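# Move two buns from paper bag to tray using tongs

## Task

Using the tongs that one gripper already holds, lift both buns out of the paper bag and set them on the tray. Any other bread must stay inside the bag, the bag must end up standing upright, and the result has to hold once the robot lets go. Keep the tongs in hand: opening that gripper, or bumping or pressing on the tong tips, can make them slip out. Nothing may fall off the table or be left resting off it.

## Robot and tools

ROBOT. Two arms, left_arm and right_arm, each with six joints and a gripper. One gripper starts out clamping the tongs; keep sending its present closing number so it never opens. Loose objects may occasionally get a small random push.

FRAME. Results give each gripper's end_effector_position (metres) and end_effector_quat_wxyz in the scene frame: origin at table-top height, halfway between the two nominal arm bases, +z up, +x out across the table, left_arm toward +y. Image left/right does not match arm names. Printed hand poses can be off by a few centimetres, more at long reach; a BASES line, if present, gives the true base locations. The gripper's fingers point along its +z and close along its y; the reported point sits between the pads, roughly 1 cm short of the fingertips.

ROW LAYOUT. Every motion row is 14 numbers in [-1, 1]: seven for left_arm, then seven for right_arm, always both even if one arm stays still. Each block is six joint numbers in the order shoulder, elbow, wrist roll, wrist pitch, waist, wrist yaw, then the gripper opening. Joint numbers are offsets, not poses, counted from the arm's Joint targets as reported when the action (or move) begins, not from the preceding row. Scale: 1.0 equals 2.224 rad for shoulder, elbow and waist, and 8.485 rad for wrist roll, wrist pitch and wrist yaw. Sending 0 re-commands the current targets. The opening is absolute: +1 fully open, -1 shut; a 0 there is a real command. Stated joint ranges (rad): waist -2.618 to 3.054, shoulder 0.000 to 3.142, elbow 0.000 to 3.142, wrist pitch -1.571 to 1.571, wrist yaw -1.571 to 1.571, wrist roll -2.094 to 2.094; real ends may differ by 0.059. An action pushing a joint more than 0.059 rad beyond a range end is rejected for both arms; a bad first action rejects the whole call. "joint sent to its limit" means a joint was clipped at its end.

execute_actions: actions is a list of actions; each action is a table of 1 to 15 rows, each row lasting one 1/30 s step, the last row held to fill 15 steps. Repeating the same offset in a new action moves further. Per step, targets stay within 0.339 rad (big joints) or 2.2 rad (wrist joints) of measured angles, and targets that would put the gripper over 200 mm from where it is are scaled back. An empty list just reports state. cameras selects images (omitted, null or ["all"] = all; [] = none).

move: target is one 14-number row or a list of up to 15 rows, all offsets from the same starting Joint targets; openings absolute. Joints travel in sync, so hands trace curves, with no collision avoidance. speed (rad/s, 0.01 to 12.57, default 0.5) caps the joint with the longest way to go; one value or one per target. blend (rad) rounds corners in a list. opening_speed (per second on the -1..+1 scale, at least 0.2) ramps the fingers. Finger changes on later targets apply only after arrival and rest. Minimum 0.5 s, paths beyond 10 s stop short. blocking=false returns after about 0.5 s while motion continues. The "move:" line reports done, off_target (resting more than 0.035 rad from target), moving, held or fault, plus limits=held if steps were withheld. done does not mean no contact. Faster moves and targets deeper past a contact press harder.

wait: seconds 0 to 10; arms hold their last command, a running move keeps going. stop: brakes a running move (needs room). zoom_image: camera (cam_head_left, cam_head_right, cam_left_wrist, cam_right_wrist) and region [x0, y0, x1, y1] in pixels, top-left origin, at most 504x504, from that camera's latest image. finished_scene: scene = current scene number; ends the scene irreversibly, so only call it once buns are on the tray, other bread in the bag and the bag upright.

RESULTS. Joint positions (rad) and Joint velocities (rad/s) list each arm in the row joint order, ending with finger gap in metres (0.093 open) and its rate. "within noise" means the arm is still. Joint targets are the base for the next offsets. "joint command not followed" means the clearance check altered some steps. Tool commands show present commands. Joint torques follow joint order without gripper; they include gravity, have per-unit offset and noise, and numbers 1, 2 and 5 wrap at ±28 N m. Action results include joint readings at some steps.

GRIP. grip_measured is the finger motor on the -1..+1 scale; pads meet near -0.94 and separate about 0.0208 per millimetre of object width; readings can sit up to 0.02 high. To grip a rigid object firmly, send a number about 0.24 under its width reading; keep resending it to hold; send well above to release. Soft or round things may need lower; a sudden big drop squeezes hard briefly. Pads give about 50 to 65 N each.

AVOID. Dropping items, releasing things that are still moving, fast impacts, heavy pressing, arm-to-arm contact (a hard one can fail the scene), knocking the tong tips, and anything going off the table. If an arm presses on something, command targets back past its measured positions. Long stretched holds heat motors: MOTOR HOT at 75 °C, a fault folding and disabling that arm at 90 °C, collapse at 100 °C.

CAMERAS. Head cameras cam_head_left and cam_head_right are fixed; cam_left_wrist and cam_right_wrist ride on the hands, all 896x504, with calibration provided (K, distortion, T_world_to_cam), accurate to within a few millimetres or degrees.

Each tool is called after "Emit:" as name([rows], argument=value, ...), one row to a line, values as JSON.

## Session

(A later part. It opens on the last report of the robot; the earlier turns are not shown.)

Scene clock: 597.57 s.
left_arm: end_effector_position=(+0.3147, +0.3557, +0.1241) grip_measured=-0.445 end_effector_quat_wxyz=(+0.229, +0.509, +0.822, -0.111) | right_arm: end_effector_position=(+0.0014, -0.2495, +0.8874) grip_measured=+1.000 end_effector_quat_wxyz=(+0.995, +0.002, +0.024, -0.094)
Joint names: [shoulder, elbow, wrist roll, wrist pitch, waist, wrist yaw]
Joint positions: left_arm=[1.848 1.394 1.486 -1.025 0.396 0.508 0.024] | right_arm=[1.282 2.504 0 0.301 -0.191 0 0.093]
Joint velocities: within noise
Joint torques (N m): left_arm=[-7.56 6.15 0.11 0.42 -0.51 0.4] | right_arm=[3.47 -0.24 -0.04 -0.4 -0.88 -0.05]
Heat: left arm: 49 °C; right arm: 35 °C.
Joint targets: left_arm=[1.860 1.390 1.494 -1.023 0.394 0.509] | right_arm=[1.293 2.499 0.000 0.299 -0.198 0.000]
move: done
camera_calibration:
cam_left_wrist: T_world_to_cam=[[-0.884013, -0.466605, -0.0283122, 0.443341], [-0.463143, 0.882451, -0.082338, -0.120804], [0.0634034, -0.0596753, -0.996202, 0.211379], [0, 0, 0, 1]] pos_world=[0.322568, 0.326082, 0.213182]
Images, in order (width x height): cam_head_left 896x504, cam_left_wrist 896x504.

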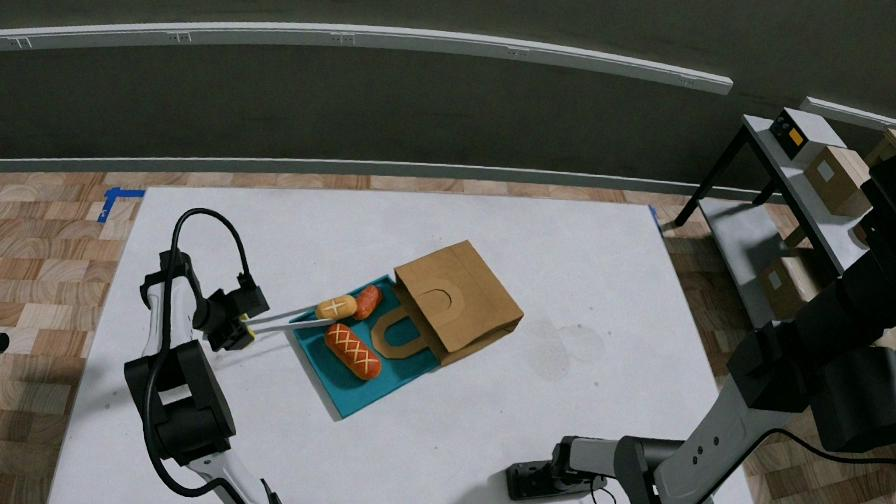

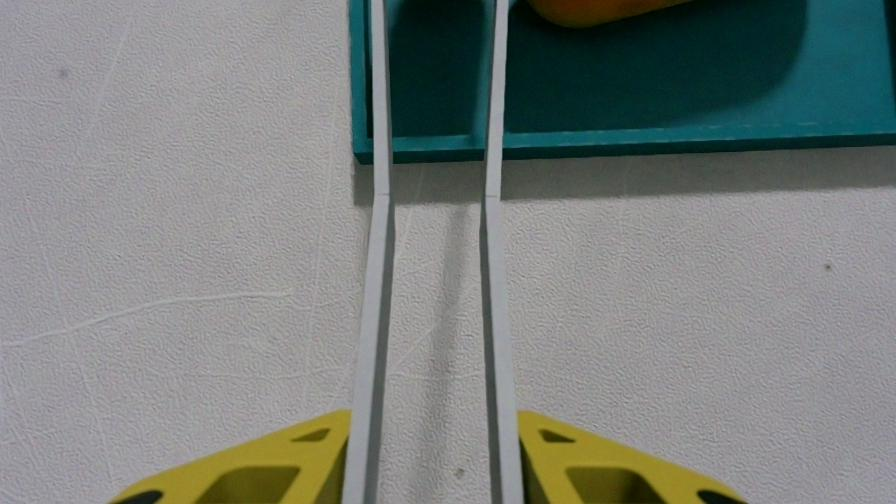

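Emit:
move([
  [0,0.0193,0.0042,-0.0026,0.0175,0.0007,-0.45, 0,0,0,0,0,0,1.0],
  [0.0200,0.0193,0.0042,-0.0026,0.0175,0.0007,-0.45, 0,0,0,0,0,0,1.0],
], speed=0.08, cameras=["cam_left_wrist","cam_head_left","cam_head_right"])

Emit:
zoom_image(camera="cam_head_left", region=[280, 220, 440, 390])

Emit:
zoom_image(camera="cam_head_right", region=[280, 220, 440, 390])

Scene clock: 603.00 s.
left_arm: end_effector_position=(+0.3145, +0.3682, +0.1137) grip_measured=-0.445 end_effector_quat_wxyz=(+0.224, +0.507, +0.824, -0.117) | right_arm: end_effector_position=(+0.0014, -0.2495, +0.8874) grip_measured=+1.000 end_effector_quat_wxyz=(+0.995, +0.002, +0.024, -0.094)
Joint names: [shoulder, elbow, wrist roll, wrist pitch, waist, wrist yaw]
Joint positions: left_arm=[1.891 1.411 1.522 -1.031 0.428 0.508 0.024] | right_arm=[1.282 2.504 0 0.301 -0.191 0 0.093]
Joint velocities: within noise
Joint torques (N m): left_arm=[-7.76 8.31 0.11 0.15 0.08 0.45] | right_arm=[3.44 -0.25 -0.03 -0.4 -0.84 -0.05]
Heat: left arm: 49 °C; right arm: 35 °C.
Joint targets: left_arm=[1.904 1.433 1.529 -1.045 0.433 0.515] | right_arm=[1.293 2.499 0.000 0.299 -0.198 0.000]
move: done
camera_calibration:
cam_left_wrist: T_world_to_cam=[[-0.884094, -0.467107, -0.013716, 0.447285], [-0.464732, 0.88192, -0.0790039, -0.132412], [0.0489996, -0.0634726, -0.99678, 0.207807], [0, 0, 0, 1]] pos_world=[0.323724, 0.338896, 0.202812]
Images, in order (width x height): cam_head_left 896x504, cam_head_right 896x504, cam_left_wrist 896x504.

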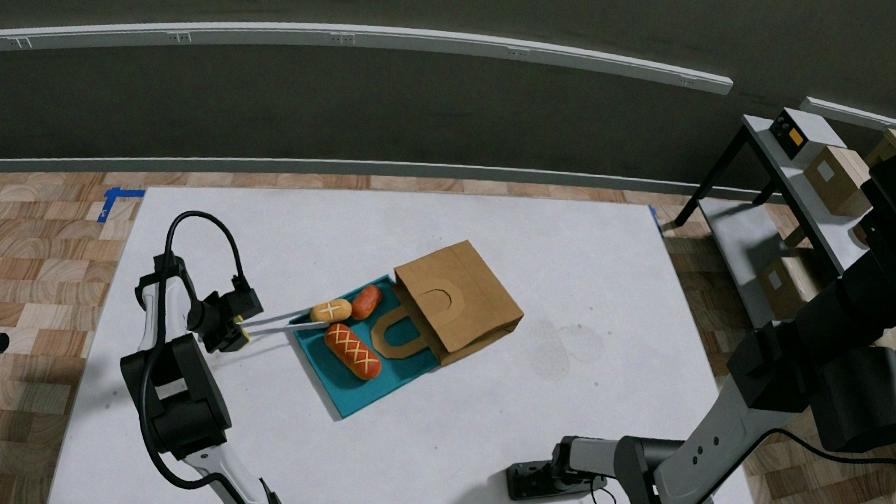

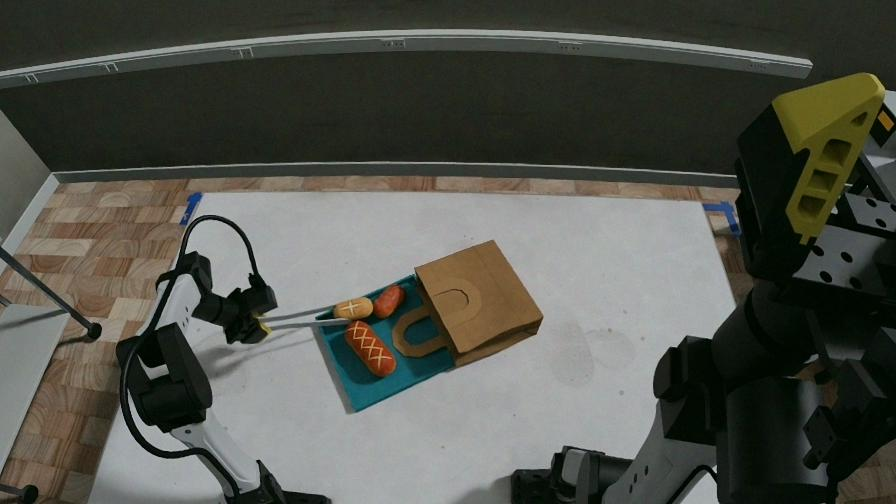

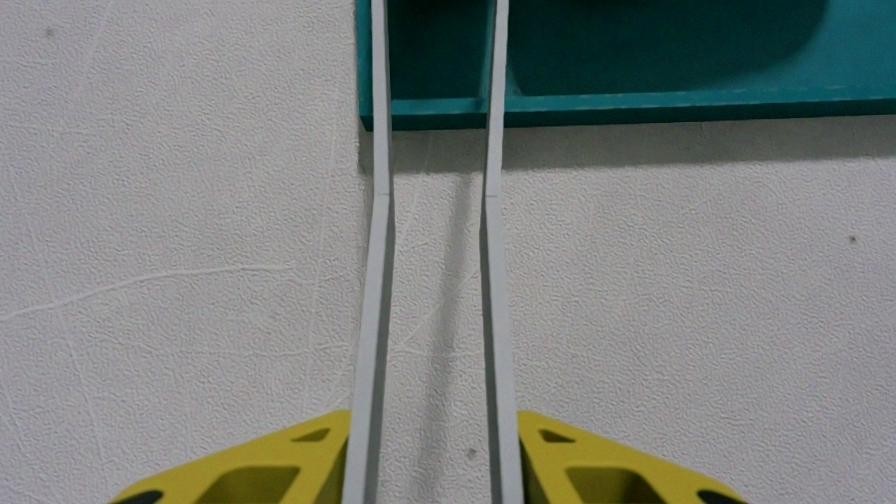

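Scaled by 2.965 from the camera's 896x504 image, which has a finer 1280x720 frame.

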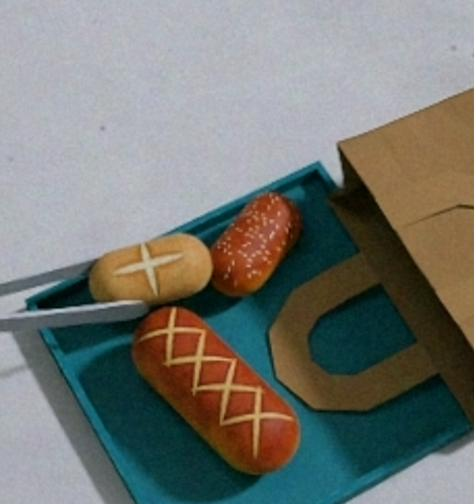

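Scaled by 2.965 from the camera's 896x504 image, which has a finer 1280x720 frame.

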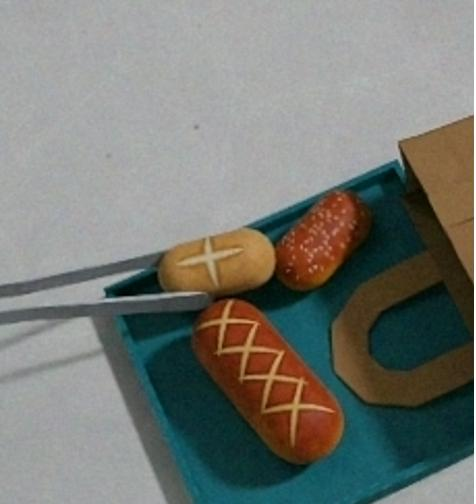

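Emit:
move(target=[0.0085,0,0,0,-0.003,0,-0.45, 0,0,0,0,0,0,1.0], speed=0.06, cameras=["cam_left_wrist","cam_head_right"])

Emit:
zoom_image(camera="cam_head_right", region=[280, 220, 440, 390])

Scene clock: 607.07 s.
left_arm: end_effector_position=(+0.3139, +0.3679, +0.1077) grip_measured=-0.445 end_effector_quat_wxyz=(+0.220, +0.505, +0.825, -0.124) | right_arm: end_effector_position=(+0.0014, -0.2495, +0.8874) grip_measured=+1.000 end_effector_quat_wxyz=(+0.995, +0.002, +0.024, -0.094)
Joint names: [shoulder, elbow, wrist roll, wrist pitch, waist, wrist yaw]
Joint positions: left_arm=[1.909 1.411 1.523 -1.031 0.428 0.508 0.024] | right_arm=[1.282 2.504 0 0.301 -0.191 0 0.093]
Joint velocities: within noise
Joint torques (N m): left_arm=[-7.77 8.27 0.11 0.12 -0.49 0.46] | right_arm=[3.44 -0.24 -0.04 -0.42 -0.87 -0.05]
Heat: left arm: 48 °C; right arm: 35 °C.
Joint targets: left_arm=[1.923 1.433 1.530 -1.045 0.426 0.515] | right_arm=[1.293 2.499 0.000 0.299 -0.198 0.000]
move: done
camera_calibration:
cam_left_wrist: T_world_to_cam=[[-0.884362, -0.466785, 0.00404545, 0.444561], [-0.465642, 0.881518, -0.0781226, -0.13265], [0.0329003, -0.0709724, -0.996936, 0.209645], [0, 0, 0, 1]] pos_world=[0.324488, 0.339327, 0.196841]
Images, in order (width x height): cam_head_right 896x504, cam_left_wrist 896x504.

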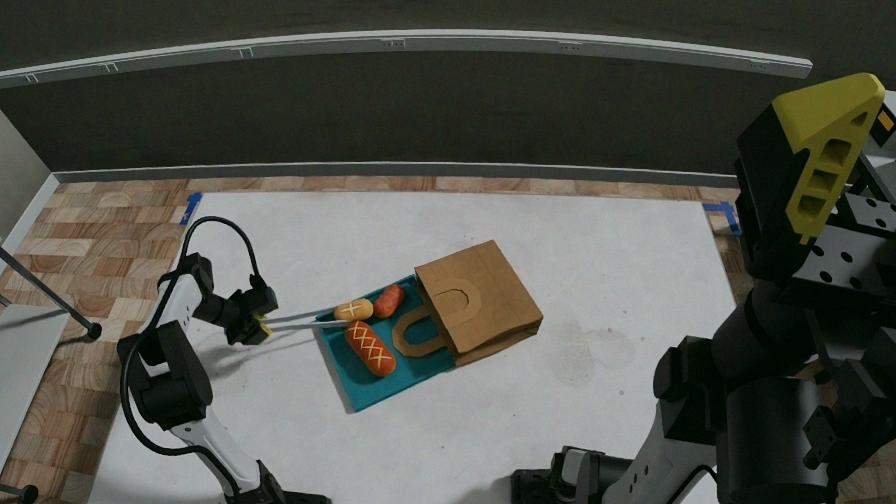

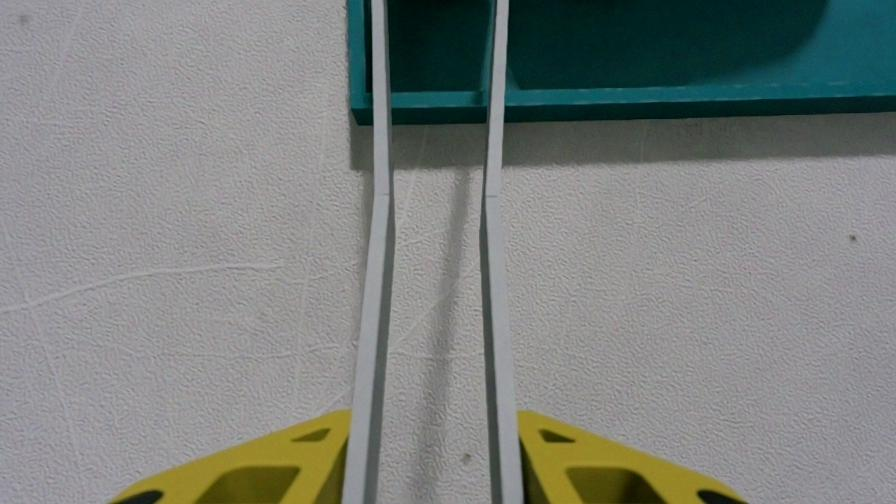

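Scaled by 2.965 from the camera's 896x504 image, which has a finer 1280x720 frame.

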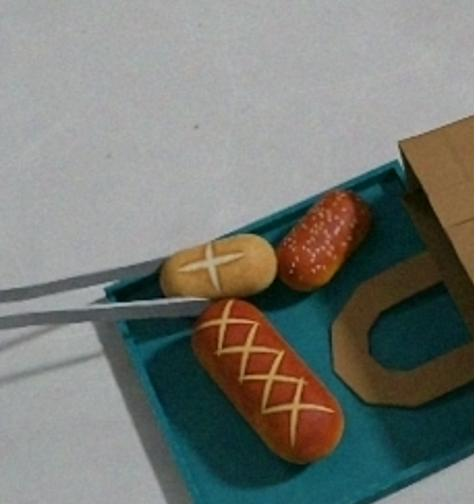

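Emit:
move(target=[0,0,0,0,0,0,-0.145, 0,0,0,0,0,0,1.0], opening_speed=0.2, cameras=["cam_left_wrist","cam_head_right","cam_head_left"])

Emit:
zoom_image(camera="cam_head_right", region=[280, 220, 440, 390])

Emit:
zoom_image(camera="cam_head_left", region=[280, 220, 440, 390])

Scene clock: 611.20 s.
left_arm: end_effector_position=(+0.3139, +0.3679, +0.1077) grip_measured=-0.147 end_effector_quat_wxyz=(+0.220, +0.505, +0.825, -0.124) | right_arm: end_effector_position=(+0.0014, -0.2495, +0.8874) grip_measured=+1.000 end_effector_quat_wxyz=(+0.995, +0.002, +0.024, -0.094)
Joint names: [shoulder, elbow, wrist roll, wrist pitch, waist, wrist yaw]
Joint positions: left_arm=[1.909 1.411 1.523 -1.031 0.428 0.508 0.038] | right_arm=[1.282 2.504 0 0.301 -0.191 0 0.093]
Joint velocities: within noise
Joint torques (N m): left_arm=[-7.75 8.24 0.11 0.12 -0.5 0.45] | right_arm=[3.44 -0.23 -0.04 -0.41 -0.85 -0.05]
Heat: left arm: 48 °C; right arm: 35 °C.
Joint targets: left_arm=[1.923 1.433 1.530 -1.045 0.426 0.515] | right_arm=[1.293 2.499 0.000 0.299 -0.198 0.000]
move: done
camera_calibration:
cam_left_wrist: T_world_to_cam=[[-0.884362, -0.466785, 0.00404545, 0.444561], [-0.465642, 0.881518, -0.0781226, -0.13265], [0.0329003, -0.0709724, -0.996936, 0.209645], [0, 0, 0, 1]] pos_world=[0.324488, 0.339327, 0.196841]
Images, in order (width x height): cam_head_left 896x504, cam_head_right 896x504, cam_left_wrist 896x504.

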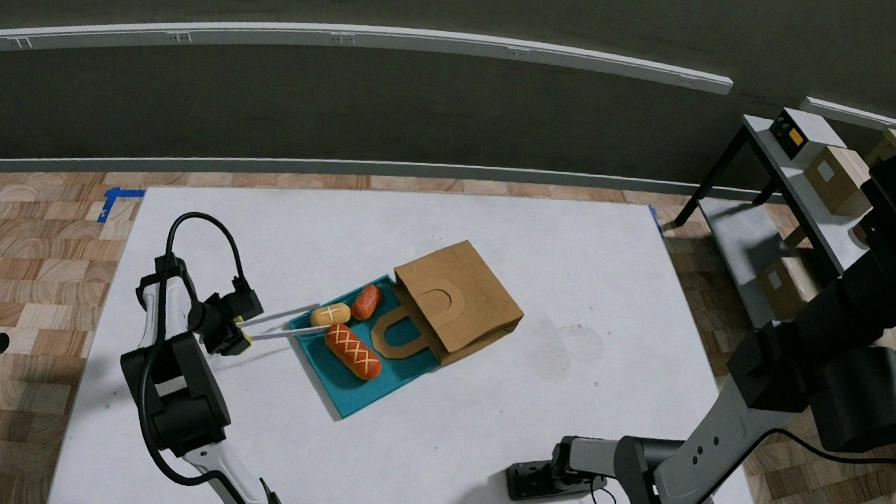

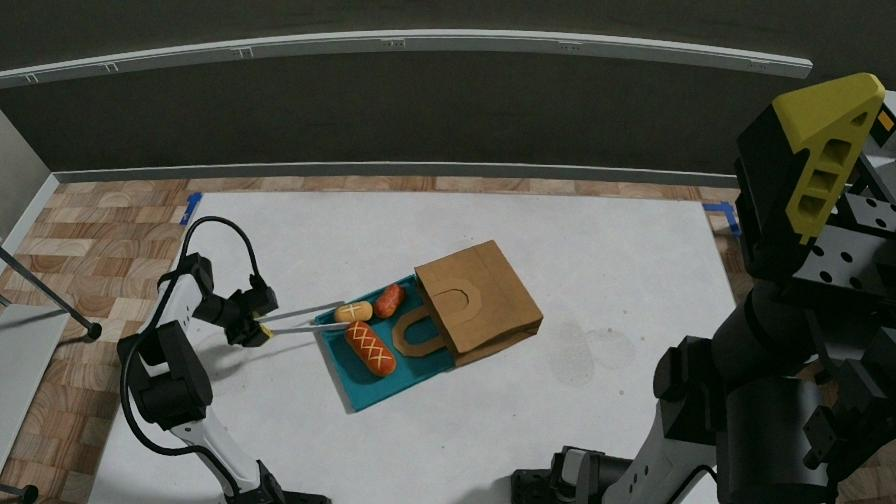

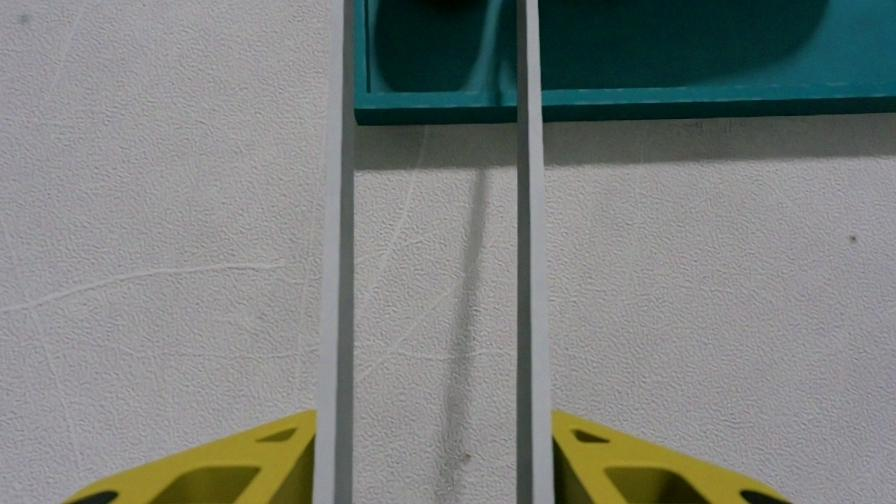

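Scaled by 2.965 from the camera's 896x504 image, which has a finer 1280x720 frame.

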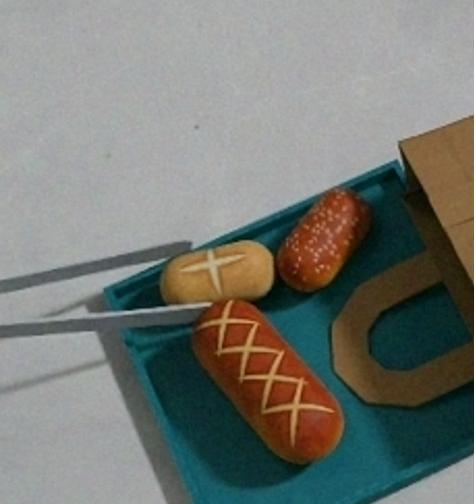

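Scaled by 2.965 from the camera's 896x504 image, which has a finer 1280x720 frame.

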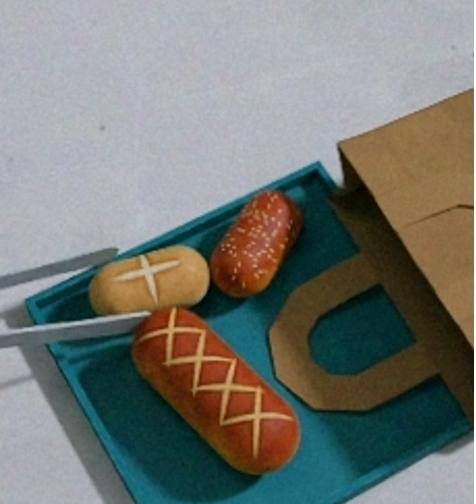

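Emit:
move([
  [-0.1452,0,0,0,0,0,-0.145, 0,0,0,0,0,0,1.0],
  [-0.2693,-0.1259,-0.2276,0.0306,-0.0917,-0.0949,-0.145, -0.2284,-0.8094,0,-0.0840,0.3512,0.0098,1.0],
], speed=[0.4,0.8], blend=[0.05,0])

Scene clock: 635.47 s.
left_arm: end_effector_position=(+0.2736, +0.4142, +0.2152) grip_measured=-0.146 end_effector_quat_wxyz=(+0.288, -0.330, +0.892, +0.109) | right_arm: end_effector_position=(+0.2725, -0.1009, +0.2523) grip_measured=+1.000 end_effector_quat_wxyz=(+0.497, -0.227, +0.830, +0.114)
Joint names: [shoulder, elbow, wrist roll, wrist pitch, waist, wrist yaw]
Joint positions: left_arm=[1.349 1.158 -0.394 -0.81 0.228 -0.275 0.038] | right_arm=[0.795 0.709 0 -0.415 0.576 0.075 0.093]
Joint velocities: within noise
Joint torques (N m): left_arm=[-7.05 7.02 -0.02 1.82 -0.83 -0.19] | right_arm=[-1.51 8.17 -0.04 2.31 0.47 0.1]
Heat: left arm: 48 °C; right arm: 34 °C.
Joint targets: left_arm=[1.324 1.153 -0.402 -0.785 0.222 -0.290] | right_arm=[0.785 0.699 0.000 -0.414 0.583 0.083]
move: done
camera_calibration:
cam_left_wrist: T_world_to_cam=[[0.657217, -0.753469, 0.0187145, 0.123933], [-0.736953, -0.64762, -0.193622, 0.548715], [0.158008, 0.11346, -0.980898, 0.20732], [0, 0, 0, 1]] pos_world=[0.290168, 0.425216, 0.307283]
cam_right_wrist: T_world_to_cam=[[0.50453, -0.862593, 0.037197, -0.233636], [-0.673069, -0.41993, -0.608799, 0.335355], [0.540766, 0.282121, -0.792452, 0.166359], [0, 0, 0, 1]] pos_world=[0.253632, -0.10764, 0.344686]

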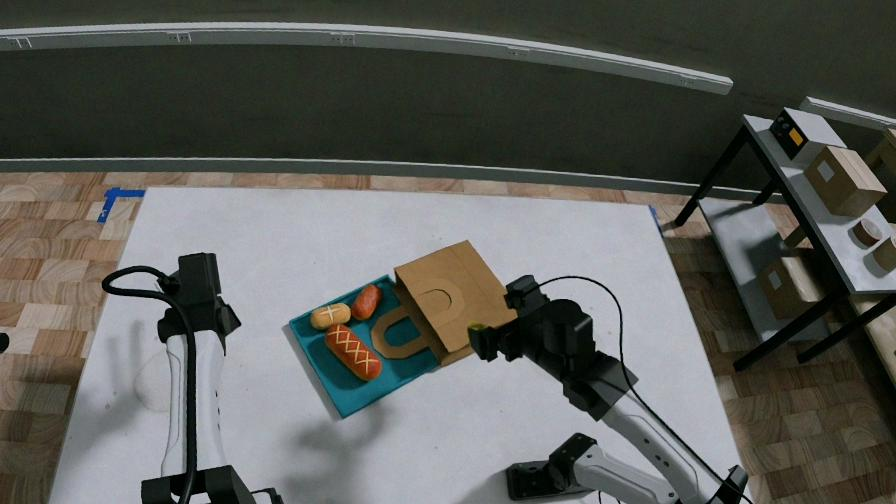

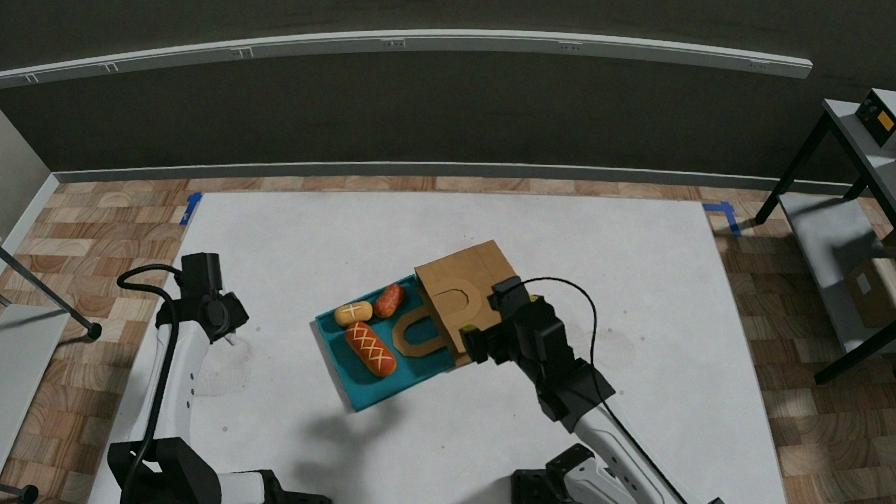

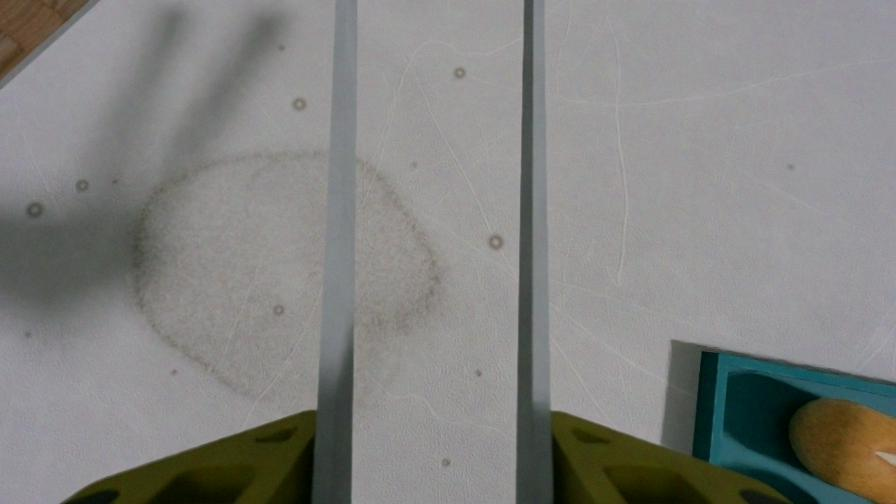

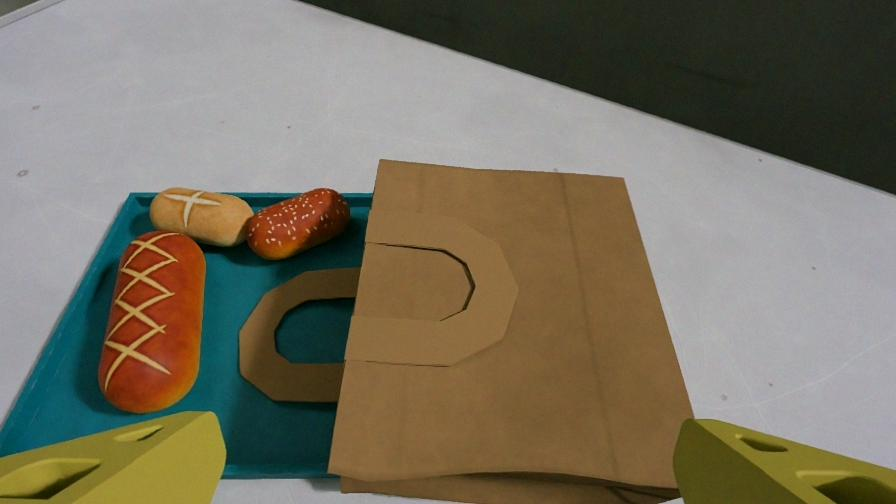

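Emit:
move([
  [0,0,0,0,0,0,-0.145, 0.2711,-0.1,-0.1263,0.0973,0.3611,0.1653,0.15],
  [0,0,0,0,0,0,-0.145, 0.5333,-0.1664,-0.1263,0.1834,0.3660,0.1666,0.15],
], speed=[0.8,0.5], blend=[0.05,0])

Scene clock: 676.20 s.
left_arm: end_effector_position=(+0.2737, +0.4143, +0.2153) grip_measured=-0.146 end_effector_quat_wxyz=(+0.288, -0.331, +0.892, +0.109) | right_arm: end_effector_position=(+0.2260, -0.0416, +0.0957) grip_measured=+0.153 end_effector_quat_wxyz=(+0.467, -0.478, +0.539, -0.512)
Joint names: [shoulder, elbow, wrist roll, wrist pitch, waist, wrist yaw]
Joint positions: left_arm=[1.349 1.158 -0.395 -0.809 0.228 -0.275 0.038] | right_arm=[1.962 0.337 -1.06 1.126 1.39 1.488 0.053]
Joint velocities: within noise
Joint torques (N m): left_arm=[-7.04 6.99 -0.05 1.83 -0.83 -0.2] | right_arm=[-4.44 2.11 -0.11 1.87 0.5 0.4]
Heat: left arm: 48 °C; right arm: 39 °C.
Joint targets: left_arm=[1.324 1.153 -0.402 -0.785 0.222 -0.290] | right_arm=[1.971 0.329 -1.072 1.142 1.397 1.497]
move: done
camera_calibration:
cam_left_wrist: T_world_to_cam=[[0.65782, -0.752929, 0.0192491, 0.123436], [-0.736223, -0.648196, -0.194468, 0.54911], [0.158898, 0.113753, -0.98072, 0.207066], [0, 0, 0, 1]] pos_world=[0.290167, 0.425315, 0.307482]
cam_right_wrist: T_world_to_cam=[[0.0522504, -0.0105248, 0.998579, -0.107439], [-0.497235, -0.867452, 0.016875, 0.115402], [0.866041, -0.49741, -0.050558, -0.126324], [0, 0, 0, 1]] pos_world=[0.172397, 0.0361406, 0.0989523]

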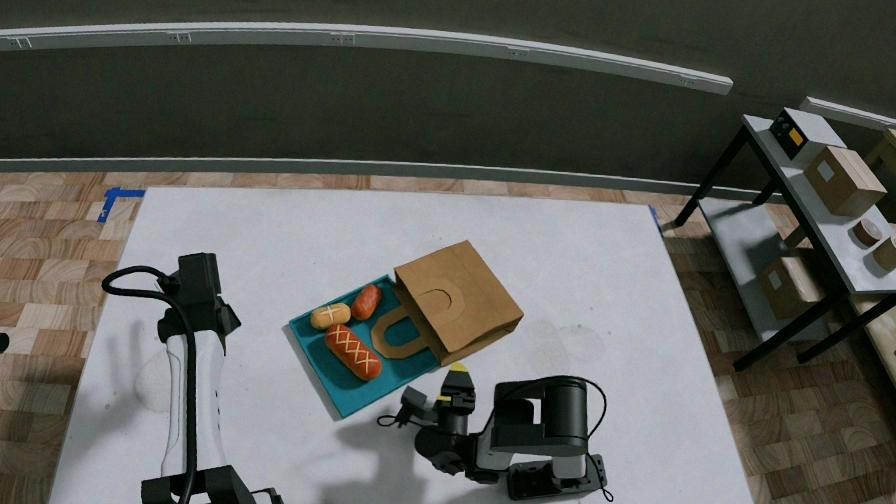

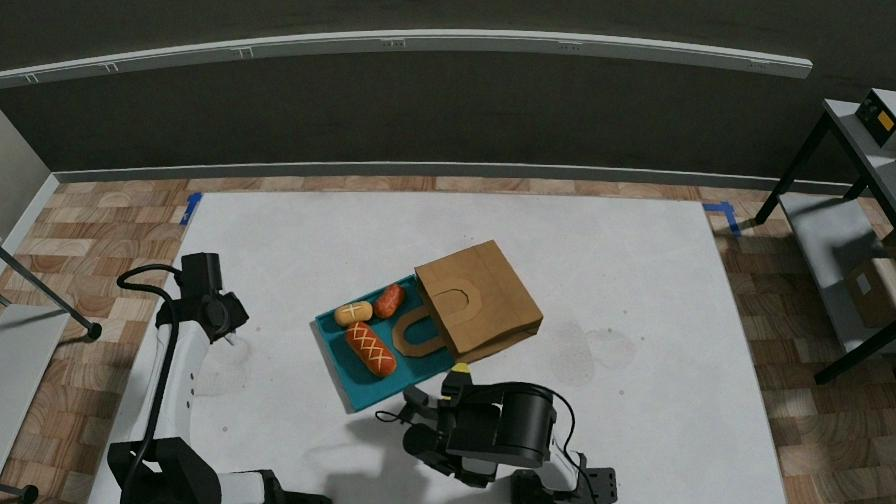

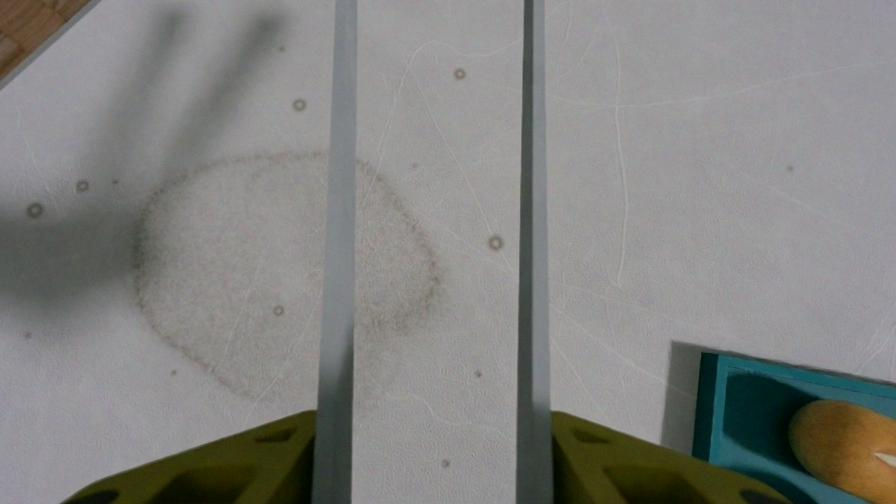

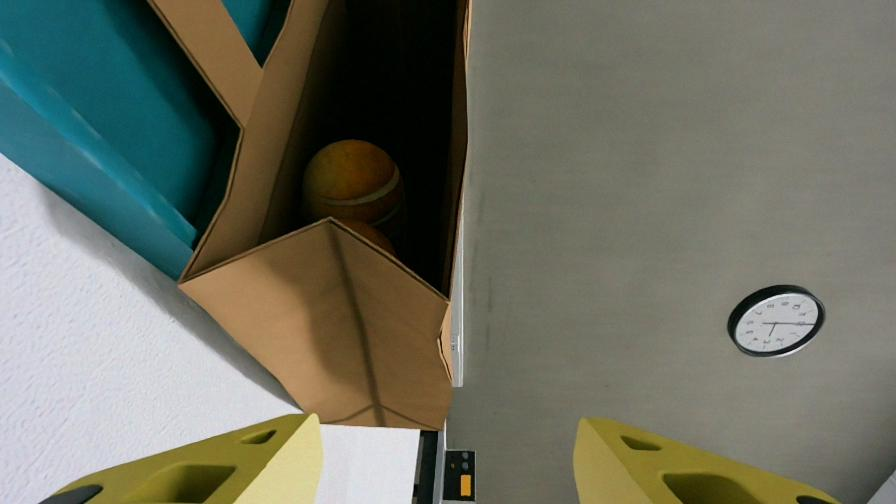

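Emit:
move(target=[0,0,0,0,0,0,-0.145, 0.0252,0.0094,-0.0308,0.0315,-0.1385,-0.0379,0.15], speed=0.2, cameras=["cam_right_wrist","cam_head_left"])

Emit:
zoom_image(camera="cam_head_left", region=[360, 230, 560, 430])

Scene clock: 692.33 s.
left_arm: end_effector_position=(+0.2738, +0.4144, +0.2154) grip_measured=-0.146 end_effector_quat_wxyz=(+0.289, -0.331, +0.892, +0.109) | right_arm: end_effector_position=(+0.2925, -0.0575, +0.0911) grip_measured=+0.153 end_effector_quat_wxyz=(+0.445, -0.503, +0.548, -0.499)
Joint names: [shoulder, elbow, wrist roll, wrist pitch, waist, wrist yaw]
Joint positions: left_arm=[1.349 1.158 -0.395 -0.809 0.228 -0.276 0.038] | right_arm=[2.015 0.337 -1.32 1.393 1.095 1.184 0.053]
Joint velocities: within noise
Joint torques (N m): left_arm=[-7.06 7.02 -0.04 1.82 -0.85 -0.2] | right_arm=[-4.6 4.15 -0.13 2.13 -0.69 0.06]
Heat: left arm: 48 °C; right arm: 38 °C.
Joint targets: left_arm=[1.324 1.153 -0.401 -0.785 0.222 -0.290] | right_arm=[2.027 0.350 -1.333 1.409 1.089 1.175]
move: done
camera_calibration:
cam_right_wrist: T_world_to_cam=[[0.12134, 0.0108549, 0.992552, -0.125], [-0.487867, -0.870174, 0.0691585, 0.12707], [0.864443, -0.492625, -0.100291, -0.186806], [0, 0, 0, 1]] pos_world=[0.238644, 0.0199041, 0.0965461]
Images, in order (width x height): cam_head_left 896x504, cam_right_wrist 896x504.

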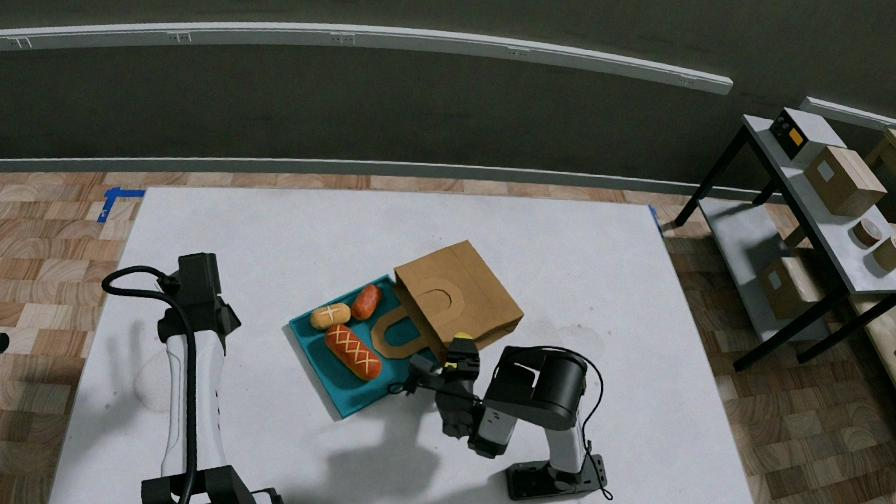

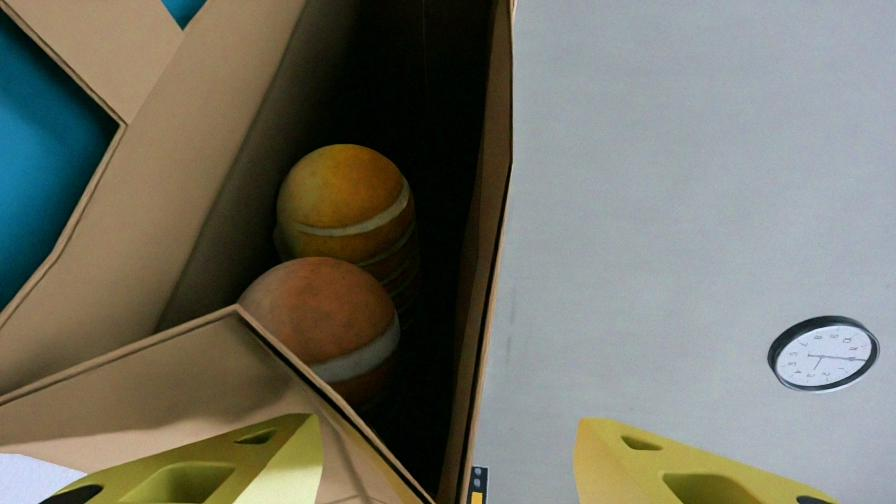

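Scaled by 2.520 from the camera's 896x504 image, which has a finer 1280x720 frame.

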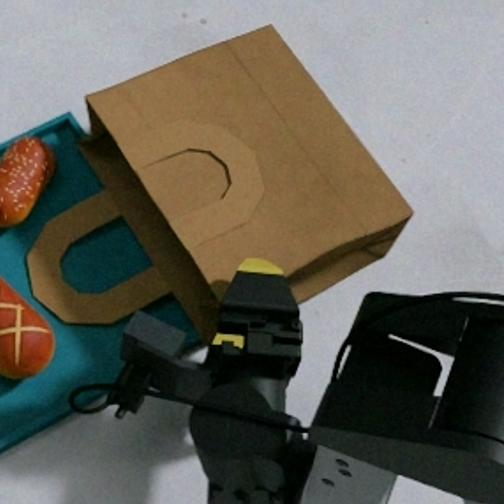

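Emit:
move(target=[0,0,0,0,0,0,-0.145, 0,0,0,0,0,0,-1.0], opening_speed=0.5, cameras=["cam_right_wrist","cam_head_left"])

Emit:
zoom_image(camera="cam_head_left", region=[360, 230, 560, 430])

Scene clock: 698.60 s.
left_arm: end_effector_position=(+0.2738, +0.4144, +0.2154) grip_measured=-0.146 end_effector_quat_wxyz=(+0.289, -0.331, +0.892, +0.109) | right_arm: end_effector_position=(+0.2926, -0.0568, +0.0910) grip_measured=-0.979 end_effector_quat_wxyz=(-0.446, +0.504, -0.547, +0.498)
Joint names: [shoulder, elbow, wrist roll, wrist pitch, waist, wrist yaw]
Joint positions: left_arm=[1.349 1.158 -0.395 -0.809 0.228 -0.276 0.038] | right_arm=[2.015 0.337 -1.321 1.394 1.095 1.18 0]
Joint velocities: within noise
Joint torques (N m): left_arm=[-7.05 7.02 -0.04 1.83 -0.84 -0.2] | right_arm=[-4.57 4.16 -0.11 2.13 -0.72 0.1]
Heat: left arm: 48 °C; right arm: 38 °C.
Joint targets: left_arm=[1.324 1.153 -0.401 -0.785 0.222 -0.290] | right_arm=[2.027 0.350 -1.333 1.409 1.089 1.175]
move: done
camera_calibration:
cam_right_wrist: T_world_to_cam=[[0.122137, 0.0112318, 0.99245, -0.12506], [-0.484173, -0.872211, 0.0694564, 0.126484], [0.866406, -0.489001, -0.101091, -0.186777], [0, 0, 0, 1]] pos_world=[0.238339, 0.0203909, 0.0964489]
Images, in order (width x height): cam_head_left 896x504, cam_right_wrist 896x504.

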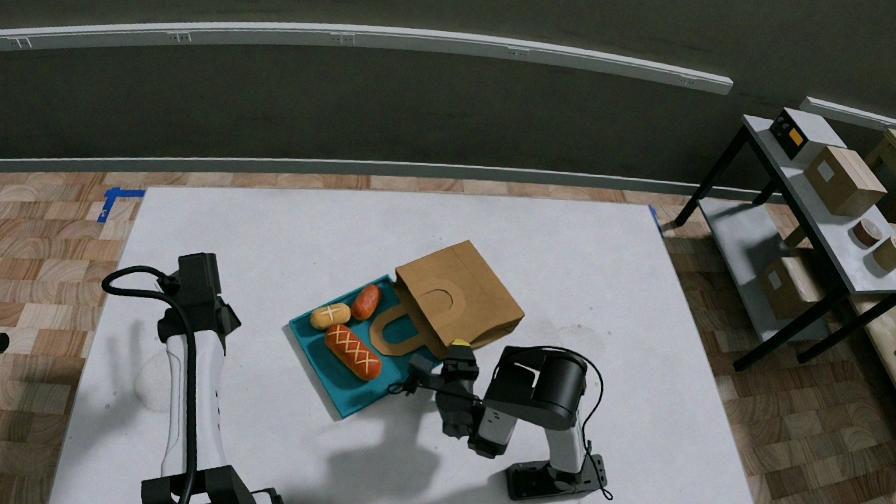

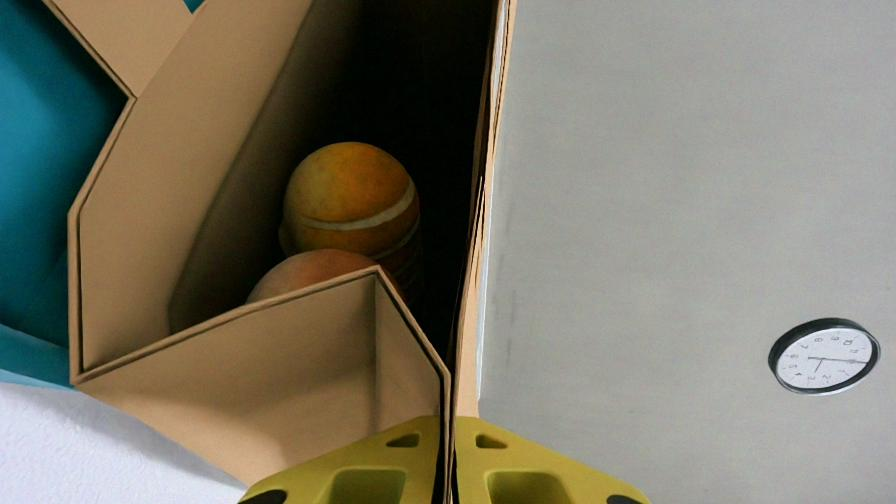

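Scaled by 2.520 from the camera's 896x504 image, which has a finer 1280x720 frame.

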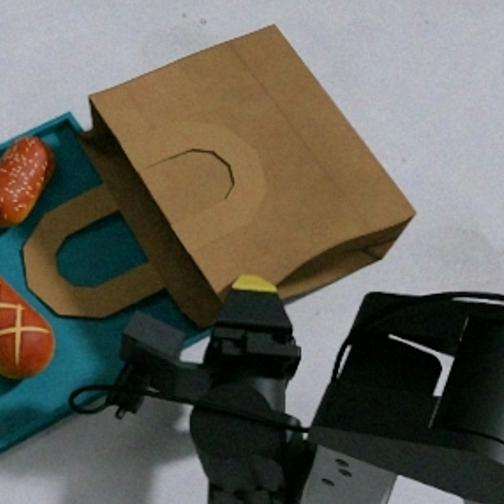

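Emit:
move(target=[0,0,0,0,0,0,-0.145, -0.3067,0.0067,0.0475,-0.1024,-0.0976,-0.0379,-1.0], speed=0.3)

Emit:
zoom_image(camera="cam_head_left", region=[280, 220, 560, 430])

Scene clock: 719.87 s.
left_arm: end_effector_position=(+0.2738, +0.4144, +0.2154) grip_measured=-0.146 end_effector_quat_wxyz=(+0.289, -0.331, +0.892, +0.109) | right_arm: end_effector_position=(+0.3105, -0.0949, +0.1343) grip_measured=-0.979 end_effector_quat_wxyz=(+0.459, -0.487, +0.646, -0.366)
Joint names: [shoulder, elbow, wrist roll, wrist pitch, waist, wrist yaw]
Joint positions: left_arm=[1.349 1.158 -0.395 -0.809 0.228 -0.276 0.038] | right_arm=[1.366 0.337 -0.941 0.542 0.881 0.849 0]
Joint velocities: within noise
Joint torques (N m): left_arm=[-7.04 7.01 -0.04 1.83 -0.83 -0.2] | right_arm=[-5.11 9.81 0.17 2.03 -0.99 0.25]
Heat: left arm: 47 °C; right arm: 38 °C.
Joint targets: left_arm=[1.324 1.153 -0.401 -0.785 0.222 -0.290] | right_arm=[1.345 0.365 -0.930 0.540 0.872 0.853]
move: done
camera_calibration:
cam_left_wrist: T_world_to_cam=[[0.657992, -0.752782, 0.019123, 0.123361], [-0.736026, -0.648296, -0.194882, 0.549221], [0.159101, 0.114156, -0.98064, 0.20681], [0, 0, 0, 1]] pos_world=[0.290166, 0.425313, 0.307481]
cam_right_wrist: T_world_to_cam=[[0.306863, -0.24778, 0.918934, -0.241787], [-0.47298, -0.877553, -0.0786777, 0.114807], [0.825908, -0.410495, -0.386484, -0.15826], [0, 0, 0, 1]] pos_world=[0.259205, -0.024126, 0.170055]

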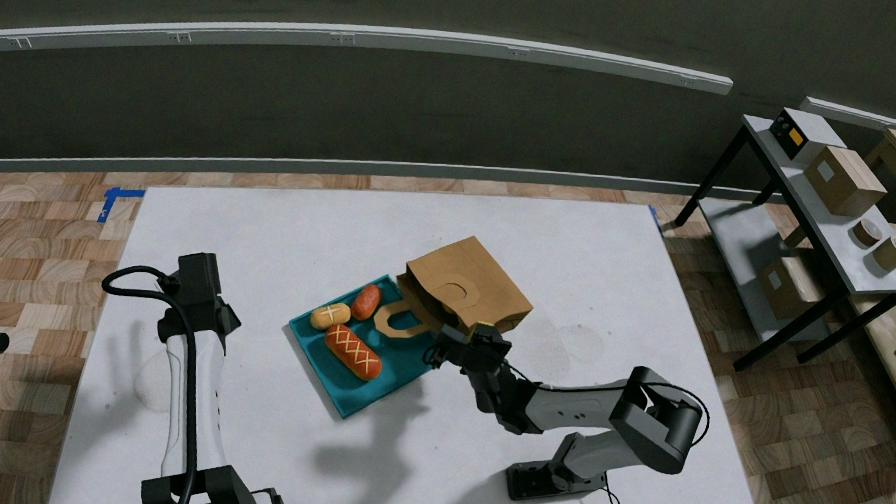

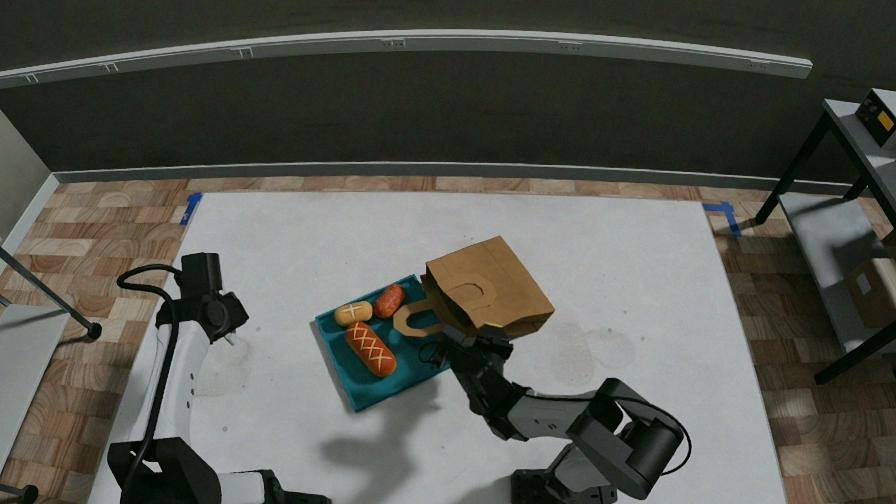

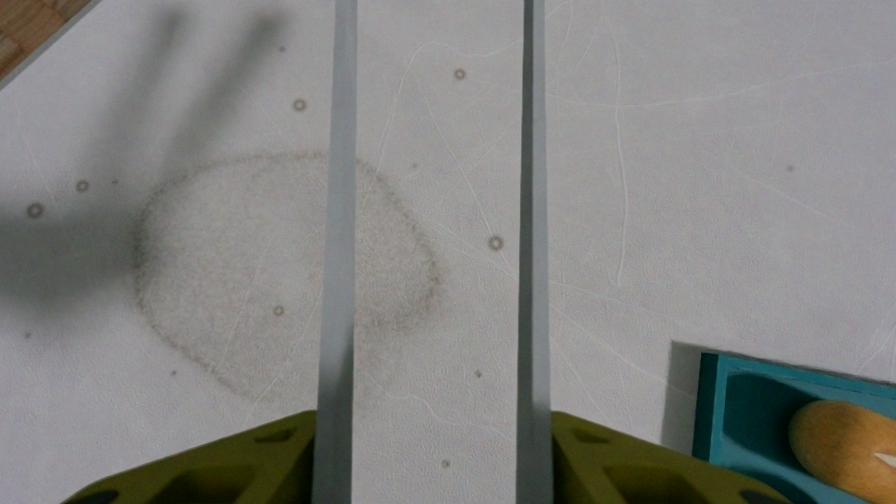

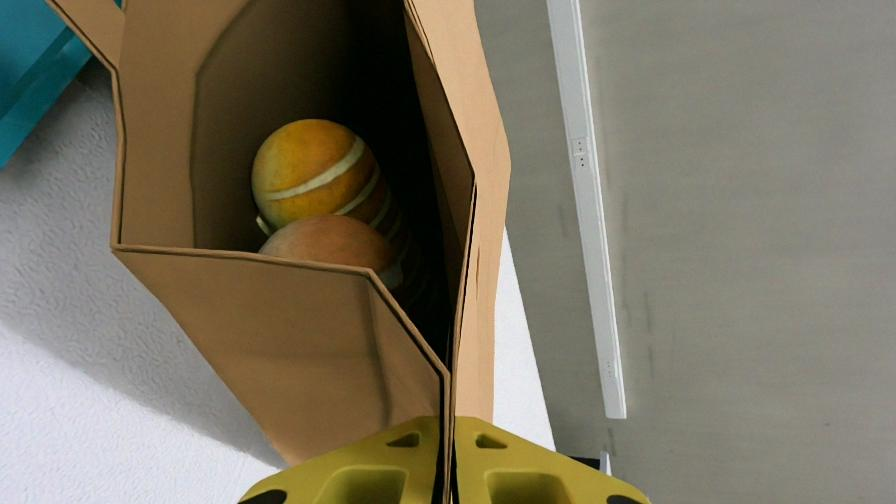

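Scaled by 1.800 from the camera's 896x504 image, which has a finer 1280x720 frame.

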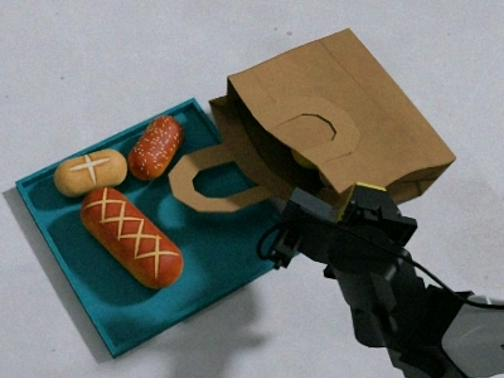

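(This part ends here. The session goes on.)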